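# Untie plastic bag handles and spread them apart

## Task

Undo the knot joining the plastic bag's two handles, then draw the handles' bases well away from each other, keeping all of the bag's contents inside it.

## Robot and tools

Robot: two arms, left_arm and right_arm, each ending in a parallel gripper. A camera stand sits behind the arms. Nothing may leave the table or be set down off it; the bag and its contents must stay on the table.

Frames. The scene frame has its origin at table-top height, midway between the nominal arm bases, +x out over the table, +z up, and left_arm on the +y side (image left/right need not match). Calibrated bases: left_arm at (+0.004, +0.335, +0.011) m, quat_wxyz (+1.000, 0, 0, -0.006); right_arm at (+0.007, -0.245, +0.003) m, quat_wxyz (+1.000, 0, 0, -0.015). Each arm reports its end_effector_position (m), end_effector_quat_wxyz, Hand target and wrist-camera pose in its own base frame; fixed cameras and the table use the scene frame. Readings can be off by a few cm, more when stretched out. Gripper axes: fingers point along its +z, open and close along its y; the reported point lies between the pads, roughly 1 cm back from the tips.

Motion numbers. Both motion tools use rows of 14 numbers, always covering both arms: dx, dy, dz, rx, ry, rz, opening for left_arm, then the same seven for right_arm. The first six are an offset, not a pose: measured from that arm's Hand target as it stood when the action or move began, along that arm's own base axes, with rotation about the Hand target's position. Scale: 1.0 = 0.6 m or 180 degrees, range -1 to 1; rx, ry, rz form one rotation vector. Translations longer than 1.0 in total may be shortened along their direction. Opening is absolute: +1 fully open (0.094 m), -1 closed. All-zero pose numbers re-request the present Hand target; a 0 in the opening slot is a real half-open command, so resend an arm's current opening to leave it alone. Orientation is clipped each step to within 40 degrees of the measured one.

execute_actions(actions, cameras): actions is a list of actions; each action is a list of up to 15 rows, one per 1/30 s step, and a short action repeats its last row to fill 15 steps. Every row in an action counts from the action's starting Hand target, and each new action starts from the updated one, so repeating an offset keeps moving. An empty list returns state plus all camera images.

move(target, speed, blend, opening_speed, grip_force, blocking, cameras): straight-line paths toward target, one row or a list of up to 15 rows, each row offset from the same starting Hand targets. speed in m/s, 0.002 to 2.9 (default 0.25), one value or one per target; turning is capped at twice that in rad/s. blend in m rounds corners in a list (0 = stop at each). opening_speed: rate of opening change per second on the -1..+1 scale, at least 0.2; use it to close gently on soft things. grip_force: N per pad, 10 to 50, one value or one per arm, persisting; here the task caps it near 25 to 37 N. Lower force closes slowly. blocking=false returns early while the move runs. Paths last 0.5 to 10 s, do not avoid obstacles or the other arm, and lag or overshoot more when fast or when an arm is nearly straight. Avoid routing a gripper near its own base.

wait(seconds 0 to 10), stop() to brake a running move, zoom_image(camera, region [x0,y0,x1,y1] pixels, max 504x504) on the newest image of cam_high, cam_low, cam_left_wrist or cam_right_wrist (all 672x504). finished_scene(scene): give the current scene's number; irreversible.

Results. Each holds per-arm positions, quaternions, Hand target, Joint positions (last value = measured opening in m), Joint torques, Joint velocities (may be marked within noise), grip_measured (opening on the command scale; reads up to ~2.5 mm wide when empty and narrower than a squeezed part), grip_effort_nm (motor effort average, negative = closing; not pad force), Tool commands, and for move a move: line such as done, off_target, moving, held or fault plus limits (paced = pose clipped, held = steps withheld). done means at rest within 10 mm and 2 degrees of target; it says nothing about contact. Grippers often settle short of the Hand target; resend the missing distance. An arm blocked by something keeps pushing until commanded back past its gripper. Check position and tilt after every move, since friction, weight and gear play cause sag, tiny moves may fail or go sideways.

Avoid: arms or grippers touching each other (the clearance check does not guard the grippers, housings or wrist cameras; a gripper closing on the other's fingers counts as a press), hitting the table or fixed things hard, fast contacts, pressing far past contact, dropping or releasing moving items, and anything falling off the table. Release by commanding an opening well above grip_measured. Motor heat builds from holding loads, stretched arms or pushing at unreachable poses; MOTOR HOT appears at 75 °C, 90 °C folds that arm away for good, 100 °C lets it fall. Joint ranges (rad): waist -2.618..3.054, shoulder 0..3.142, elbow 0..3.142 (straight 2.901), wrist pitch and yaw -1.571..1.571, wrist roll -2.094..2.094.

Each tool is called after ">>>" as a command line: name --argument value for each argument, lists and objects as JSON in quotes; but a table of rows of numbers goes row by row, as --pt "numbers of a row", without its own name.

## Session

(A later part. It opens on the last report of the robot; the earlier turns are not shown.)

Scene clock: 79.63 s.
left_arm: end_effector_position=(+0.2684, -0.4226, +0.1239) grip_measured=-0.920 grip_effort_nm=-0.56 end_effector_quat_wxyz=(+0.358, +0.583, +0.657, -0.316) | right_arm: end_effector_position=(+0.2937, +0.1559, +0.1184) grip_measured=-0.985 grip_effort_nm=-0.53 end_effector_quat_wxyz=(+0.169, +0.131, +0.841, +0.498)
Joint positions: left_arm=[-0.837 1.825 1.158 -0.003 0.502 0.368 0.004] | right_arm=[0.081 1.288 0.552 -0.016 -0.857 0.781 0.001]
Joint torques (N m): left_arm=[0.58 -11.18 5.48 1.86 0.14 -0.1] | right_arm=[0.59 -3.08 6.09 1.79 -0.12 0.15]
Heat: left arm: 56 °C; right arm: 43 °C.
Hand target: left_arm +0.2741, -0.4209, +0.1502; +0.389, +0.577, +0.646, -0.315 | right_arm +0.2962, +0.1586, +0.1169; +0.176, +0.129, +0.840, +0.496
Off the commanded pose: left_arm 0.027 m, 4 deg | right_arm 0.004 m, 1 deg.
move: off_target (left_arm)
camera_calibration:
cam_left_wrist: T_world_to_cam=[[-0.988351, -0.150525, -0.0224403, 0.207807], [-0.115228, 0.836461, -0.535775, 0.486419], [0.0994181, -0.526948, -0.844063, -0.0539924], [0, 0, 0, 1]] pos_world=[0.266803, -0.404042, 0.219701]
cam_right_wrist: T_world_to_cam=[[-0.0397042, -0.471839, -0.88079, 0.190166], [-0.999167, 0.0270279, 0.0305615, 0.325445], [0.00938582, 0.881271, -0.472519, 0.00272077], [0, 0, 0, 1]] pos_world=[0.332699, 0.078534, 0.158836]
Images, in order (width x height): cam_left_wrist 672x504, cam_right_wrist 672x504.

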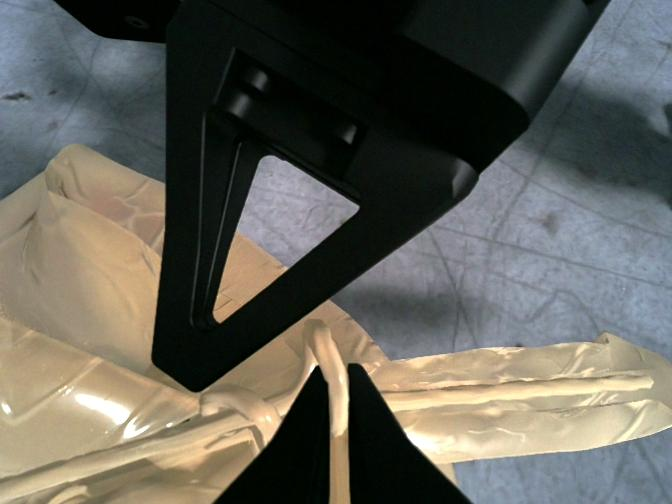

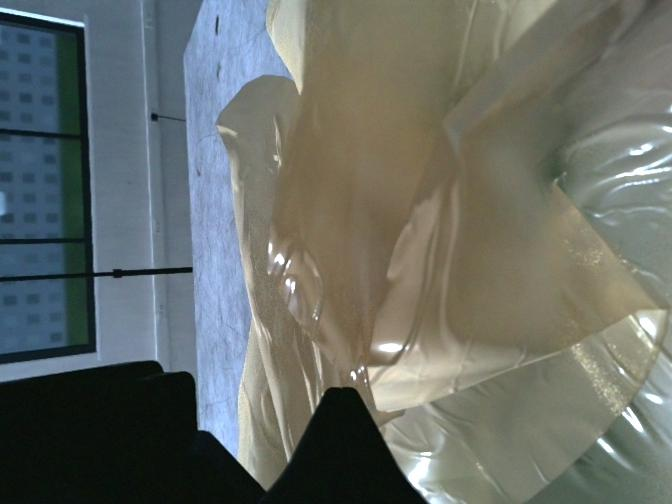

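>>> move --pt "0 0 0 0 0 0 -1 0 0 0 0 0 0 -0.62" --pt "0 0 0 0 0 0 -1 -0.007 -0.04 0.025 0 0 0 -0.62" --speed 0.08 --cameras '["cam_left_wrist","cam_right_wrist"]'

Scene clock: 85.50 s.
left_arm: end_effector_position=(+0.2709, -0.4210, +0.1239) grip_measured=-0.920 grip_effort_nm=-0.56 end_effector_quat_wxyz=(+0.359, +0.581, +0.659, -0.314) | right_arm: end_effector_position=(+0.2917, +0.1334, +0.1179) grip_measured=-0.623 grip_effort_nm=0.18 end_effector_quat_wxyz=(+0.173, +0.139, +0.843, +0.490)
Joint positions: left_arm=[-0.831 1.825 1.158 -0.003 0.502 0.368 0.004] | right_arm=[-0.009 1.27 0.564 -0.122 -0.898 0.689 0.018]
Joint torques (N m): left_arm=[0.59 -11.18 5.48 1.86 0.14 -0.1] | right_arm=[-0.64 -5.2 9.84 0.98 -0.54 -0.07]
Heat: left arm: 58 °C; right arm: 44 °C.
Hand target: left_arm +0.2741, -0.4209, +0.1502; +0.389, +0.577, +0.646, -0.315 | right_arm +0.2920, +0.1346, +0.1319; +0.176, +0.129, +0.840, +0.496
Off the commanded pose: left_arm 0.026 m, 4 deg | right_arm 0.014 m, 1 deg.
move: off_target (left_arm, right_arm)
camera_calibration:
cam_left_wrist: T_world_to_cam=[[-0.987396, -0.156673, -0.0224387, 0.207775], [-0.12043, 0.835718, -0.535791, 0.486469], [0.102697, -0.526336, -0.844052, -0.0540332], [0, 0, 0, 1]] pos_world=[0.26929, -0.402438, 0.219701]
cam_right_wrist: T_world_to_cam=[[-0.0528469, -0.481773, -0.874701, 0.183459], [-0.998301, 0.0469977, 0.0344288, 0.320688], [0.024522, 0.875035, -0.483439, 0.0200013], [0, 0, 0, 1]] pos_world=[0.329348, 0.0558122, 0.1591]
Images, in order (width x height): cam_left_wrist 672x504, cam_right_wrist 672x504.

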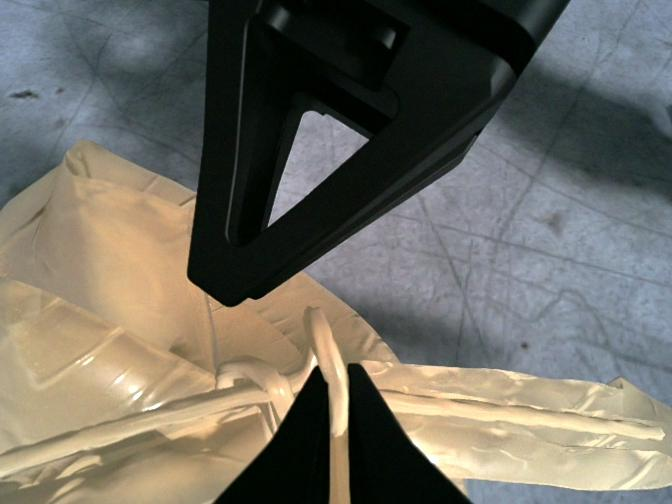

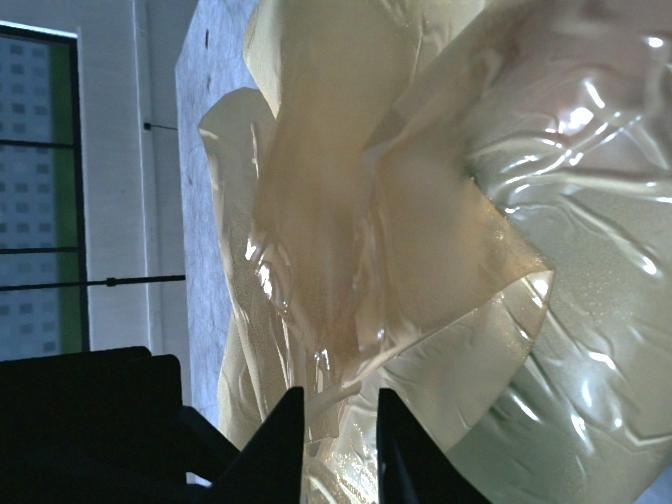

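>>> move --pt "0 0 0 0 0 0 -1 -0.013 0.022 -0.033 0 0 0 -0.62" --pt "0 0 0 0 0 0 -1 -0.013 0.046 -0.045 0 0 0 -0.62" --speed 0.08 --cameras '["cam_left_wrist","cam_right_wrist"]'

Scene clock: 89.50 s.
left_arm: end_effector_position=(+0.2722, -0.4201, +0.1239) grip_measured=-0.920 grip_effort_nm=-0.56 end_effector_quat_wxyz=(+0.360, +0.580, +0.660, -0.314) | right_arm: end_effector_position=(+0.2798, +0.1575, +0.1008) grip_measured=-0.623 grip_effort_nm=0.18 end_effector_quat_wxyz=(+0.161, +0.139, +0.844, +0.492)
Joint positions: left_arm=[-0.828 1.825 1.158 -0.003 0.502 0.368 0.004] | right_arm=[0.1 1.27 0.475 0.032 -0.834 0.801 0.018]
Joint torques (N m): left_arm=[0.36 -11.19 5.46 1.86 0.15 -0.1] | right_arm=[0.79 -3.06 6.27 1.94 -0.19 0.17]
Heat: left arm: 59 °C; right arm: 44 °C.
Hand target: left_arm +0.2741, -0.4209, +0.1502; +0.389, +0.577, +0.646, -0.315 | right_arm +0.2842, +0.1622, +0.1049; +0.176, +0.129, +0.840, +0.496
Off the commanded pose: left_arm 0.026 m, 4 deg | right_arm 0.008 m, 2 deg.
move: off_target (left_arm)
camera_calibration:
cam_left_wrist: T_world_to_cam=[[-0.986909, -0.159708, -0.0224605, 0.207733], [-0.122985, 0.835337, -0.535805, 0.486484], [0.104334, -0.526028, -0.844043, -0.0540554], [0, 0, 0, 1]] pos_world=[0.270484, -0.401636, 0.219701]
cam_right_wrist: T_world_to_cam=[[-0.0649165, -0.478799, -0.875521, 0.182509], [-0.997883, 0.0346331, 0.0550492, 0.308062], [0.00396451, 0.877241, -0.480034, -0.00399353], [0, 0, 0, 1]] pos_world=[0.319274, 0.0802191, 0.140915]
Images, in order (width x height): cam_left_wrist 672x504, cam_right_wrist 672x504.

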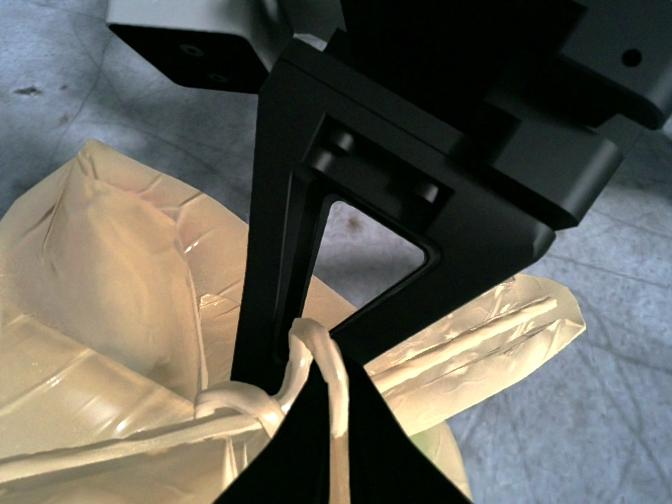

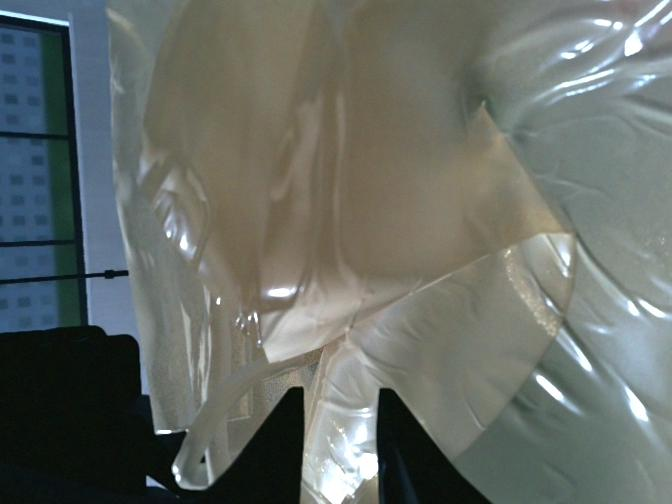

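>>> move --pt "0 0 0 0 0 0 -1 0 -0.045 0.025 0 0 0 -0.62" --pt "0 0 0 0 0 0 -1 0.008 -0.035 0.06 -0.001 -0.244 0.133 -0.55" --speed 0.1 --cameras '["cam_left_wrist","cam_right_wrist"]'

Scene clock: 101.07 s.
left_arm: end_effector_position=(+0.2690, -0.4222, +0.1239) grip_measured=-0.920 grip_effort_nm=-0.56 end_effector_quat_wxyz=(+0.358, +0.583, +0.658, -0.315) | right_arm: end_effector_position=(+0.2817, +0.1411, +0.1300) grip_measured=-0.553 grip_effort_nm=0.19 end_effector_quat_wxyz=(+0.352, -0.217, +0.738, +0.533)
Joint positions: left_arm=[-0.835 1.825 1.158 -0.003 0.502 0.368 0.004] | right_arm=[-0.097 1.442 0.499 0.191 -1.299 -0.032 0.021]
Joint torques (N m): left_arm=[0.4 -11.21 5.46 1.86 0.15 -0.1] | right_arm=[-0.61 -3.52 8.54 1.55 -0.65 -0.07]
Heat: left arm: 61 °C; right arm: 45 °C.
Hand target: left_arm +0.2741, -0.4209, +0.1502; +0.389, +0.577, +0.646, -0.315 | right_arm +0.2890, +0.1412, +0.1409; +0.371, -0.238, +0.723, +0.532
Off the commanded pose: left_arm 0.027 m, 4 deg | right_arm 0.013 m, 4 deg.
move: off_target (left_arm, right_arm); target 2's new opening was sent with right_arm's hand 0.013 m and 4 deg from that target
camera_calibration:
cam_left_wrist: T_world_to_cam=[[-0.988119, -0.15204, -0.0224542, 0.207787], [-0.116502, 0.836283, -0.535778, 0.486422], [0.100237, -0.526796, -0.84406, -0.0539987], [0, 0, 0, 1]] pos_world=[0.2674, -0.403641, 0.219701]
cam_right_wrist: T_world_to_cam=[[0.704674, -0.333498, -0.62627, -0.0692597], [-0.709521, -0.336025, -0.619409, 0.367685], [-0.00387024, 0.880833, -0.473412, 0.0252367], [0, 0, 0, 1]] pos_world=[0.309783, 0.0782238, 0.196319]
Images, in order (width x height): cam_left_wrist 672x504, cam_right_wrist 672x504.

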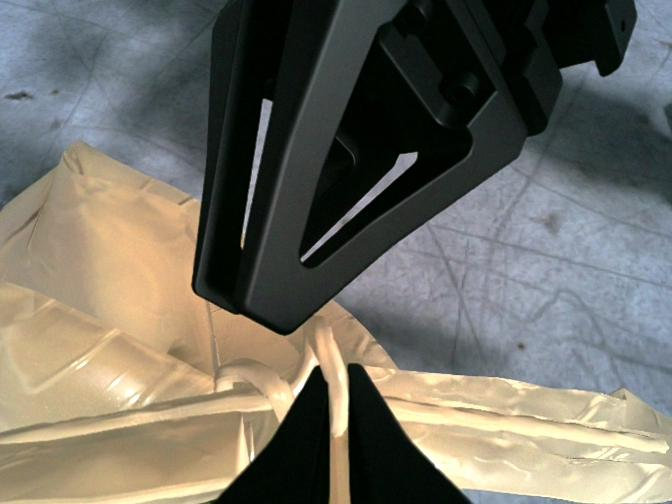

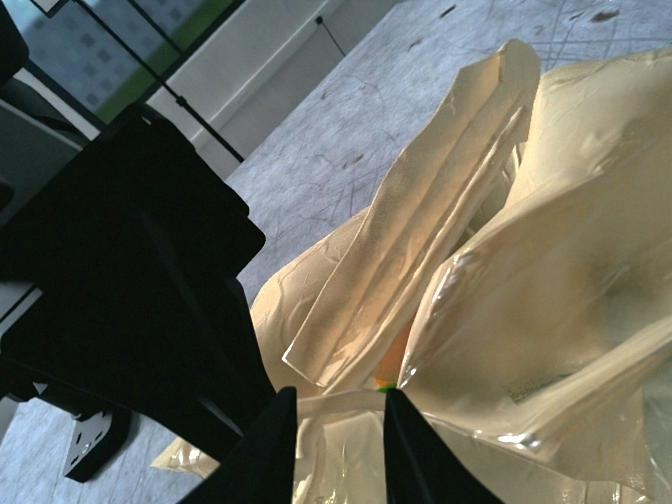

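>>> move --target '[0,0,0,0,0,0,-1,0.004,-0.028,0.005,-0.002,0.391,-0.21,-0.62]' --speed 0.15 --cameras '["cam_left_wrist","cam_right_wrist"]'

Scene clock: 111.53 s.
left_arm: end_effector_position=(+0.2703, -0.4214, +0.1239) grip_measured=-0.920 grip_effort_nm=-0.55 end_effector_quat_wxyz=(+0.359, +0.582, +0.659, -0.315) | right_arm: end_effector_position=(+0.2911, +0.1227, +0.1403) grip_measured=-0.617 grip_effort_nm=-0.14 end_effector_quat_wxyz=(+0.044, +0.332, +0.835, +0.437)
Joint positions: left_arm=[-0.832 1.825 1.158 -0.003 0.502 0.368 0.004] | right_arm=[0.003 1.279 0.817 -0.573 -0.775 0.982 0.018]
Joint torques (N m): left_arm=[0.38 -11.21 5.46 1.85 0.13 -0.1] | right_arm=[0.53 -3.25 10.15 0.81 -0.13 0.15]
Heat: left arm: 62 °C; right arm: 44 °C.
Hand target: left_arm +0.2741, -0.4209, +0.1502; +0.389, +0.577, +0.646, -0.315 | right_arm +0.2914, +0.1244, +0.1439; +0.037, +0.337, +0.838, +0.427
Off the commanded pose: left_arm 0.027 m, 4 deg | right_arm 0.004 m, 2 deg.
move: off_target (left_arm)
camera_calibration:
cam_left_wrist: T_world_to_cam=[[-0.987647, -0.155076, -0.0224762, 0.207743], [-0.119059, 0.835918, -0.535786, 0.486432], [0.101876, -0.526491, -0.844055, -0.0540145], [0, 0, 0, 1]] pos_world=[0.268594, -0.402839, 0.219701]
cam_right_wrist: T_world_to_cam=[[-0.505265, -0.402058, -0.763581, 0.30416], [-0.862832, 0.250858, 0.438852, 0.198592], [0.0151062, 0.880579, -0.473659, 0.0409892], [0, 0, 0, 1]] pos_world=[0.324414, 0.0363774, 0.164513]
Images, in order (width x height): cam_left_wrist 672x504, cam_right_wrist 672x504.

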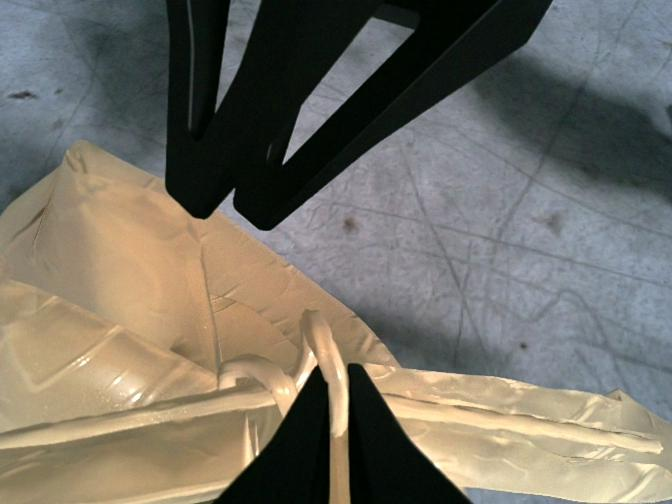

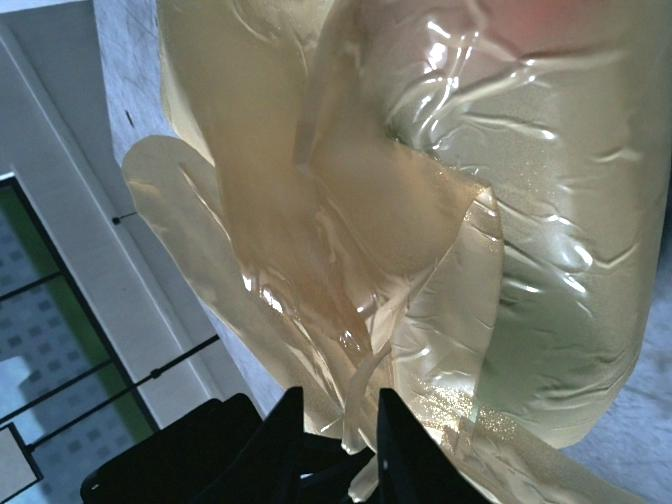

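>>> move --target '[0,0,0,0,0,0,-1,-0.012,0.055,-0.033,0,0,0,-0.6]' --speed 0.1 --cameras '["cam_left_wrist","cam_right_wrist"]'

Scene clock: 116.40 s.
left_arm: end_effector_position=(+0.2716, -0.4206, +0.1239) grip_measured=-0.920 grip_effort_nm=-0.56 end_effector_quat_wxyz=(+0.359, +0.581, +0.659, -0.314) | right_arm: end_effector_position=(+0.2780, +0.1576, +0.1203) grip_measured=-0.603 grip_effort_nm=0.18 end_effector_quat_wxyz=(+0.016, +0.340, +0.840, +0.423)
Joint positions: left_arm=[-0.829 1.825 1.158 -0.003 0.502 0.368 0.004] | right_arm=[0.16 1.279 0.748 -0.46 -0.695 1.144 0.019]
Joint torques (N m): left_arm=[0.39 -11.19 5.49 1.86 0.14 -0.1] | right_arm=[0.55 -4.71 6.38 1.58 -0.1 0.14]
Heat: left arm: 63 °C; right arm: 44 °C.
Hand target: left_arm +0.2741, -0.4209, +0.1502; +0.389, +0.577, +0.646, -0.315 | right_arm +0.2842, +0.1574, +0.1241; +0.037, +0.337, +0.838, +0.427
Off the commanded pose: left_arm 0.026 m, 4 deg | right_arm 0.007 m, 2 deg.
move: off_target (left_arm)
camera_calibration:
cam_left_wrist: T_world_to_cam=[[-0.987153, -0.158196, -0.0224465, 0.207751], [-0.121714, 0.835528, -0.535798, 0.486478], [0.103516, -0.526182, -0.844048, -0.0540437], [0, 0, 0, 1]] pos_world=[0.269887, -0.402037, 0.219701]
cam_right_wrist: T_world_to_cam=[[-0.547593, -0.415656, -0.726204, 0.305796], [-0.836324, 0.244347, 0.490772, 0.174736], [-0.0265468, 0.876085, -0.481426, 0.0140994], [0, 0, 0, 1]] pos_world=[0.313962, 0.0720575, 0.143102]
Images, in order (width x height): cam_left_wrist 672x504, cam_right_wrist 672x504.

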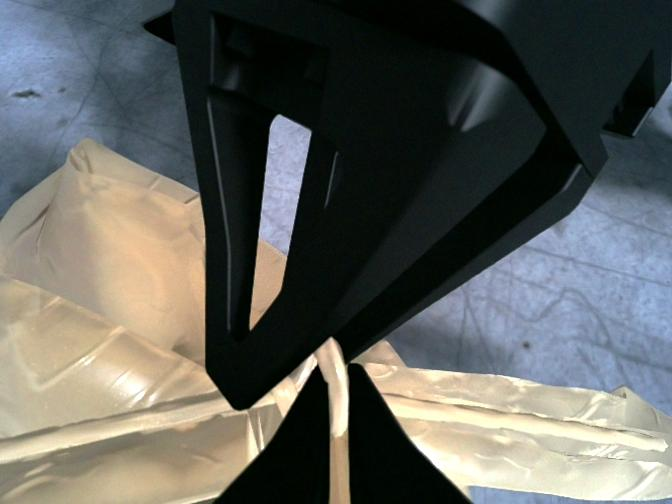

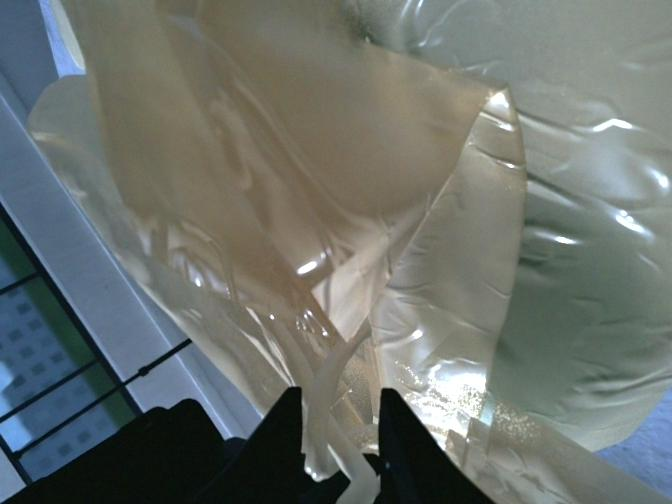

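>>> move --pt "0 0 0 0 0 0 -1 0.009 0.007 -0.007 0 0 0 -0.6" --pt "0 0 0 0 0 0 -1 0.009 0.007 -0.007 0 0 0 -1" --speed 0.08 --cameras '["cam_left_wrist","cam_right_wrist"]'

Scene clock: 120.17 s.
left_arm: end_effector_position=(+0.2716, -0.4206, +0.1239) grip_measured=-0.920 grip_effort_nm=-0.56 end_effector_quat_wxyz=(+0.359, +0.581, +0.659, -0.314) | right_arm: end_effector_position=(+0.2843, +0.1589, +0.1204) grip_measured=-0.886 grip_effort_nm=-0.53 end_effector_quat_wxyz=(+0.025, +0.340, +0.838, +0.425)
Joint positions: left_arm=[-0.829 1.825 1.158 -0.003 0.502 0.368 0.004] | right_arm=[0.166 1.29 0.748 -0.423 -0.683 1.159 0.005]
Joint torques (N m): left_arm=[0.39 -11.18 5.46 1.86 0.14 -0.09] | right_arm=[0.53 -3.33 6.46 1.63 -0.11 0.16]
Heat: left arm: 63 °C; right arm: 44 °C.
Hand target: left_arm +0.2741, -0.4209, +0.1502; +0.389, +0.577, +0.646, -0.315 | right_arm +0.2896, +0.1616, +0.1199; +0.037, +0.337, +0.838, +0.427
Off the commanded pose: left_arm 0.026 m, 4 deg | right_arm 0.006 m, 1 deg.
move: off_target (left_arm)
camera_calibration:
cam_left_wrist: T_world_to_cam=[[-0.987153, -0.158196, -0.0224465, 0.207751], [-0.121714, 0.835528, -0.535798, 0.486478], [0.103516, -0.526182, -0.844048, -0.0540437], [0, 0, 0, 1]] pos_world=[0.269887, -0.402037, 0.219701]
cam_right_wrist: T_world_to_cam=[[-0.539454, -0.410749, -0.735034, 0.307874], [-0.841958, 0.253025, 0.476534, 0.181546], [-0.0097541, 0.875936, -0.482329, 0.00852128], [0, 0, 0, 1]] pos_world=[0.319021, 0.0730594, 0.143895]
Images, in order (width x height): cam_left_wrist 672x504, cam_right_wrist 672x504.

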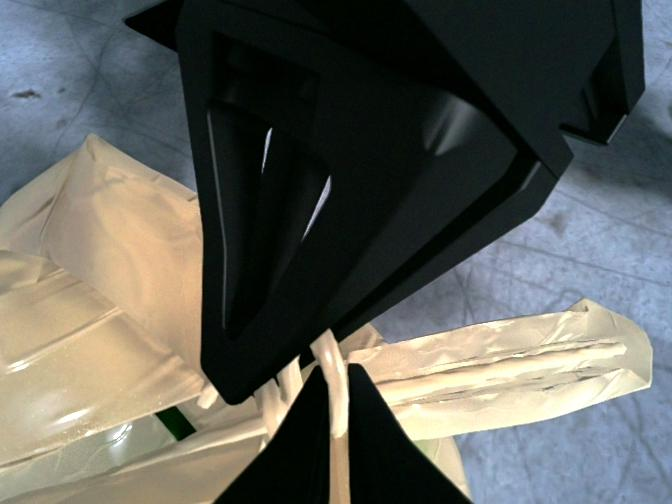

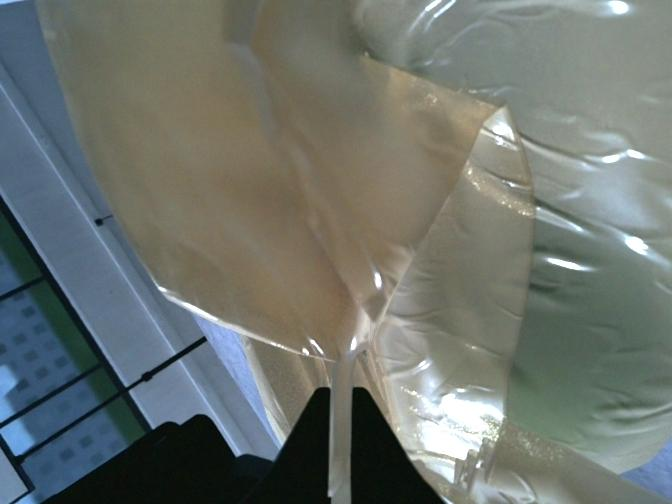

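>>> move --target '[-0.1,0.12,0.0,0,0,0,-1,0.15,-0.1,0.03,0,0,0,-1]' --speed 0.1 --cameras '["all"]'

Scene clock: 124.30 s.
left_arm: end_effector_position=(+0.2148, -0.3491, +0.1344) grip_measured=-0.920 grip_effort_nm=-0.56 end_effector_quat_wxyz=(+0.368, +0.575, +0.661, -0.311) | right_arm: end_effector_position=(+0.3774, +0.1049, +0.1330) grip_measured=-0.899 grip_effort_nm=-0.53 end_effector_quat_wxyz=(+0.042, +0.335, +0.840, +0.425)
Joint positions: left_arm=[-0.814 1.463 0.801 0.007 0.501 0.368 0.004] | right_arm=[-0.046 1.643 1.131 -0.587 -0.778 0.911 0.005]
Joint torques (N m): left_arm=[0.58 -7.57 5.15 1.83 0.29 0.03] | right_arm=[-0.69 -5.7 9.94 0.74 -0.51 -0.07]
Heat: left arm: 62 °C; right arm: 44 °C.
Hand target: left_arm +0.2140, -0.3489, +0.1502; +0.389, +0.577, +0.646, -0.315 | right_arm +0.3797, +0.1016, +0.1379; +0.037, +0.337, +0.838, +0.427
Off the commanded pose: left_arm 0.016 m, 3 deg | right_arm 0.006 m, 1 deg.
move: off_target (left_arm)
camera_calibration:
cam_left_wrist: T_world_to_cam=[[-0.98413, -0.174725, -0.0309618, 0.157993], [-0.129889, 0.828199, -0.545174, 0.425972], [0.120898, -0.532501, -0.837751, -0.00851544], [0, 0, 0, 1]] pos_world=[0.211844, -0.329719, 0.229987]
cam_right_wrist: T_world_to_cam=[[-0.516553, -0.417245, -0.747716, 0.33882], [-0.856182, 0.263102, 0.444668, 0.276248], [0.01119, 0.869876, -0.493144, 0.057079], [0, 0, 0, 1]] pos_world=[0.410898, 0.0190379, 0.158651]

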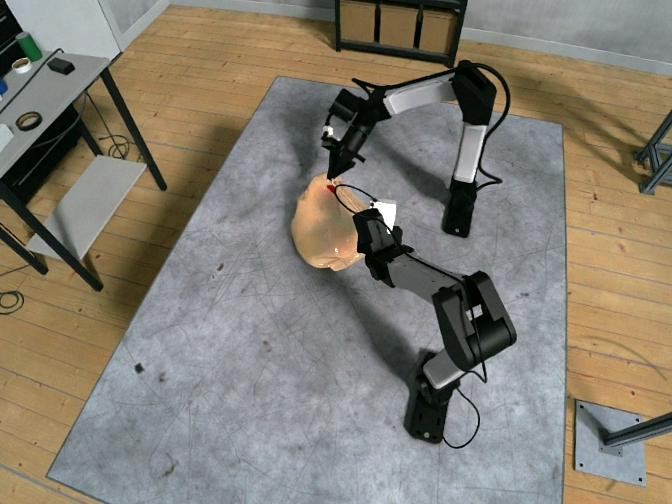

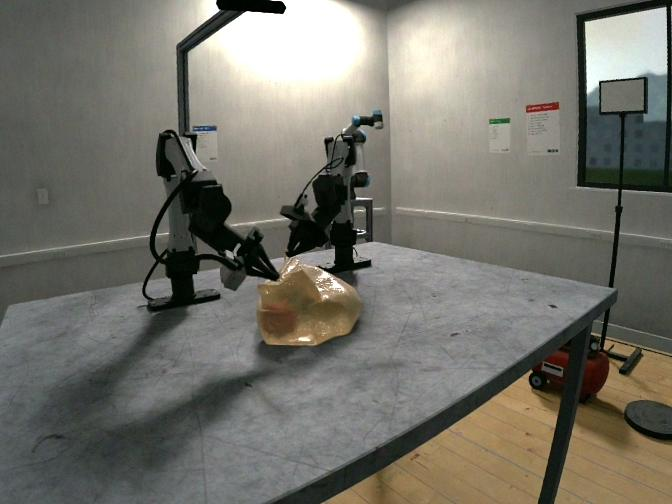

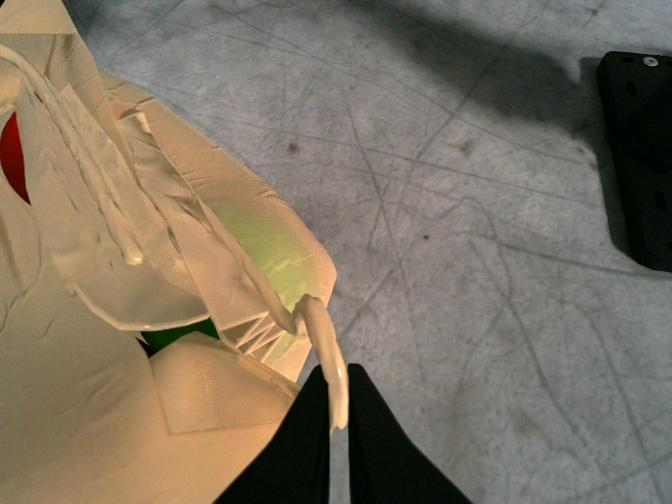

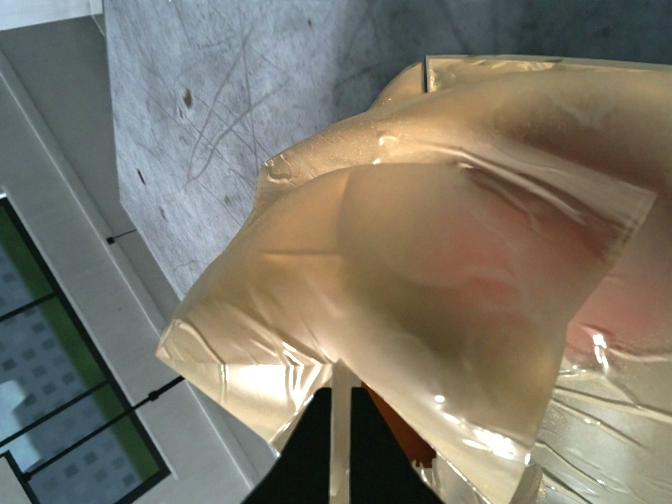

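>>> move --pt "-0.08 0.1 -0.08 0 0 0 -1 0.13 -0.1 -0.09 0 0 0 -1" --pt "-0.07 0.09 -0.08 0 0 0 -0.6 0.12 -0.09 -0.09 0 0 0 -0.6" --speed 0.1 --cameras '["all"]'

Scene clock: 129.50 s.
left_arm: end_effector_position=(+0.1673, -0.2872, +0.0894) grip_measured=-0.601 grip_effort_nm=0.07 end_effector_quat_wxyz=(+0.370, +0.572, +0.664, -0.309) | right_arm: end_effector_position=(+0.4572, +0.0399, +0.0805) grip_measured=-0.603 grip_effort_nm=0.19 end_effector_quat_wxyz=(+0.048, +0.340, +0.839, +0.422)
Joint positions: left_arm=[-0.782 1.221 0.425 0.131 0.517 0.386 0.019] | right_arm=[-0.195 2.04 1.446 -0.633 -0.823 0.727 0.019]
Joint torques (N m): left_arm=[0.72 -1.96 6.75 1.98 0.38 0.09] | right_arm=[0.38 -10.32 5.79 0.73 -0.58 0.07]
Heat: left arm: 60 °C; right arm: 44 °C.
Hand target: left_arm +0.1721, -0.2949, +0.1021; +0.389, +0.576, +0.646, -0.315 | right_arm +0.4516, +0.0476, +0.0839; +0.037, +0.337, +0.838, +0.427
Off the commanded pose: left_arm 0.016 m, 3 deg | right_arm 0.010 m, 1 deg.
move: off_target (left_arm); target 2's new opening was sent with left_arm's hand 0.016 m and 3 deg from that target
camera_calibration:
cam_left_wrist: T_world_to_cam=[[-0.982258, -0.184681, -0.0325987, 0.117565], [-0.137616, 0.827908, -0.543719, 0.344951], [0.127403, -0.529586, -0.838634, -0.00762794], [0, 0, 0, 1]] pos_world=[0.163921, -0.267915, 0.184992]
cam_right_wrist: T_world_to_cam=[[-0.520836, -0.417003, -0.744875, 0.315424], [-0.853324, 0.278696, 0.440644, 0.383334], [0.0238432, 0.865123, -0.500993, 0.0818102], [0, 0, 0, 1]] pos_world=[0.489441, -0.0460766, 0.107024]

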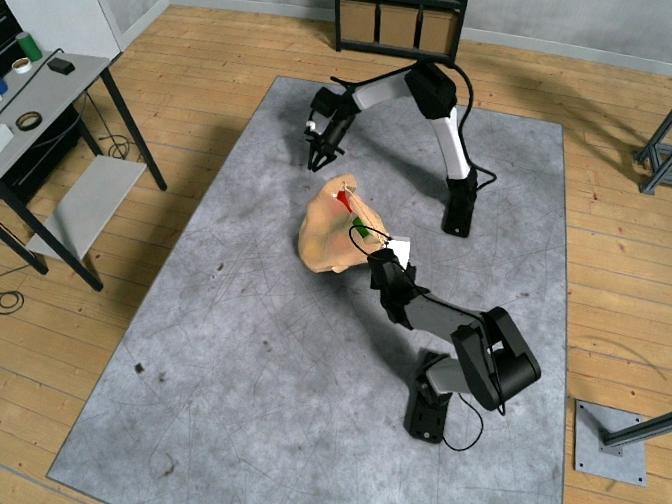

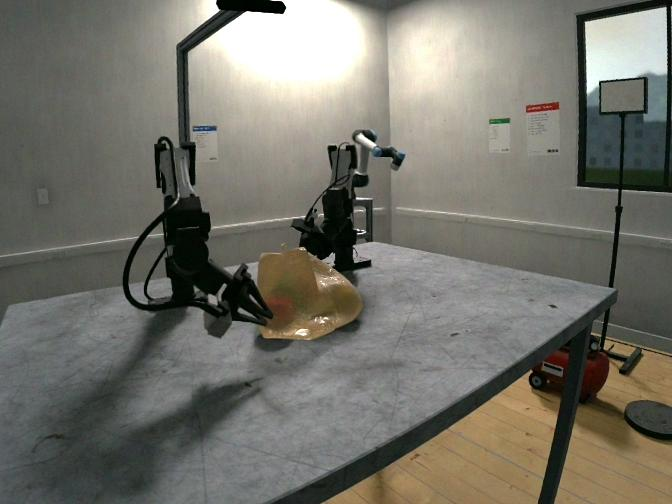

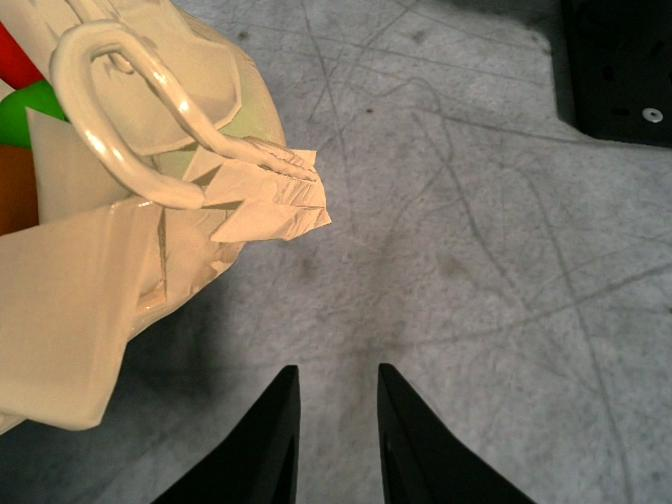

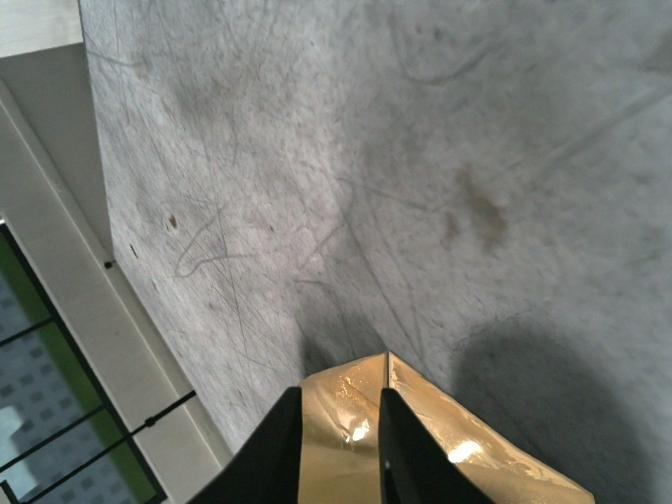

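Retreat and inspect.

>>> move --target '[-0.02,0.15,0.1,0,0,0,-0.6,0.08,-0.12,0.12,0,0,0,-0.6]' --speed 0.2 --cameras '["all"]'

>>> zoom_image --camera "cam_high" --region '[280, 150, 420, 290]'

>>> zoom_image --camera "cam_low" --region '[230, 220, 390, 360]'

Scene clock: 134.13 s.
left_arm: end_effector_position=(+0.1577, -0.2026, +0.1463) grip_measured=-0.601 grip_effort_nm=0.07 end_effector_quat_wxyz=(+0.378, +0.571, +0.659, -0.312) | right_arm: end_effector_position=(+0.5003, -0.0245, +0.1551) grip_measured=-0.603 grip_effort_nm=0.18 end_effector_quat_wxyz=(+0.047, +0.337, +0.841, +0.421)
Joint positions: left_arm=[-0.398 0.842 0.531 -0.54 0.806 0.713 0.019] | right_arm=[-0.314 2.288 2.155 -1.229 -0.856 0.544 0.019]
Joint torques (N m): left_arm=[0.75 -0.1 8.94 1.22 0.58 0.09] | right_arm=[-0.05 -9.66 9.5 0.35 -0.63 -0.07]
Heat: left arm: 58 °C; right arm: 43 °C.
Hand target: left_arm +0.1600, -0.2049, +0.1622; +0.389, +0.577, +0.646, -0.315 | right_arm +0.4996, -0.0244, +0.1559; +0.037, +0.337, +0.838, +0.427
Off the commanded pose: left_arm 0.016 m, 2 deg | right_arm 0.001 m, 1 deg.
move: off_target (left_arm)
camera_calibration:
cam_left_wrist: T_world_to_cam=[[-0.982344, -0.18292, -0.039241, 0.12705], [-0.130086, 0.818615, -0.559416, 0.303847], [0.134452, -0.544435, -0.827958, 0.0804367], [0, 0, 0, 1]] pos_world=[0.153518, -0.181701, 0.241561]
cam_right_wrist: T_world_to_cam=[[-0.517749, -0.42209, -0.744161, 0.364818], [-0.855341, 0.273761, 0.439825, 0.406197], [0.0180764, 0.864231, -0.502771, 0.176998], [0, 0, 0, 1]] pos_world=[0.533122, -0.110182, 0.181818]

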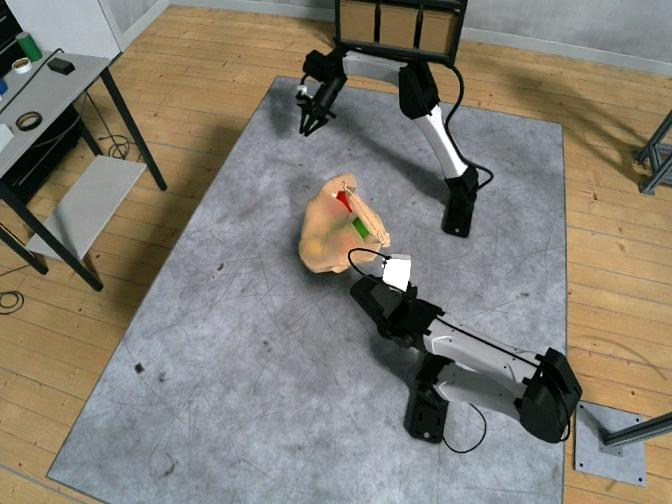

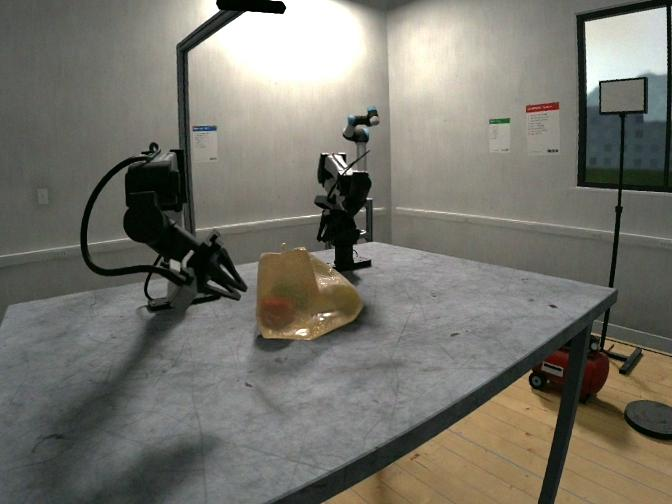

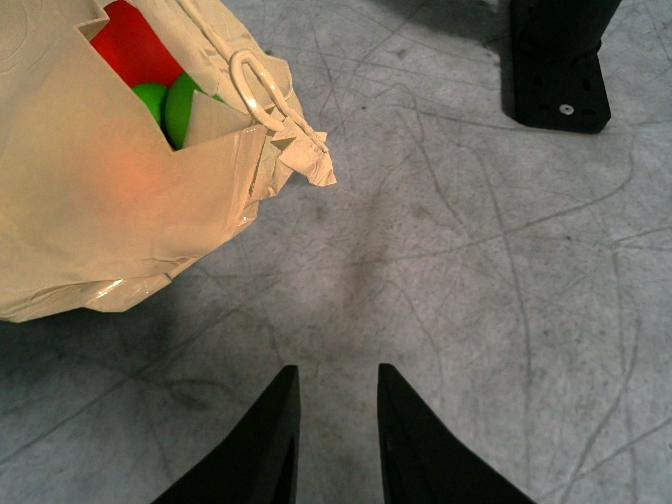

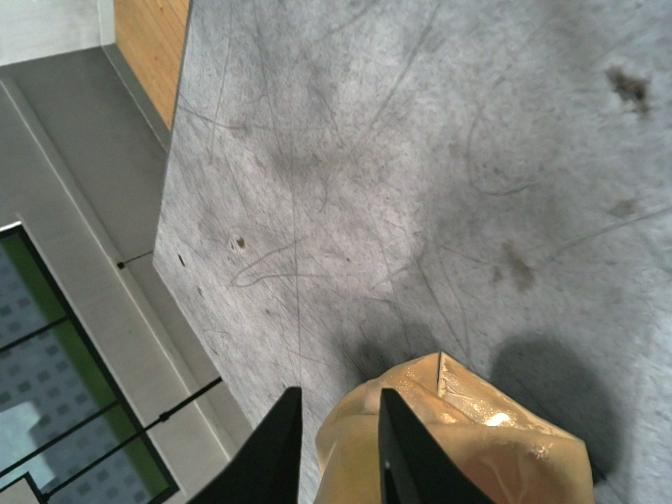

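Scaled by 3.600 from the camera's 672x504 image, which has a finer 960x720 frame.

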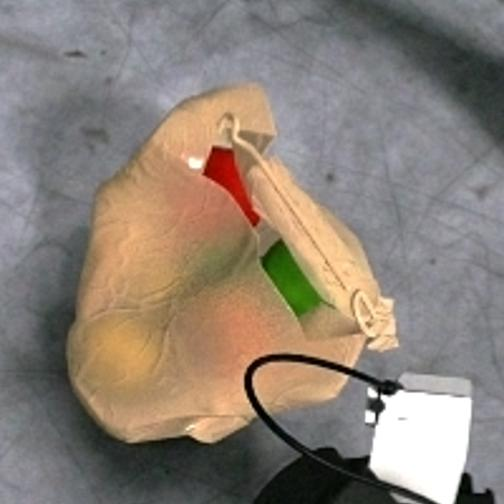

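Scaled by 3.150 from the camera's 672x504 image, which has a finer 960x720 frame.

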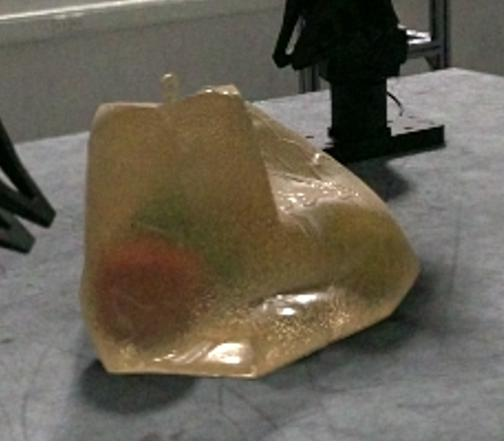

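>>> finished_scene --scene 2

The scene is finished: the task was done.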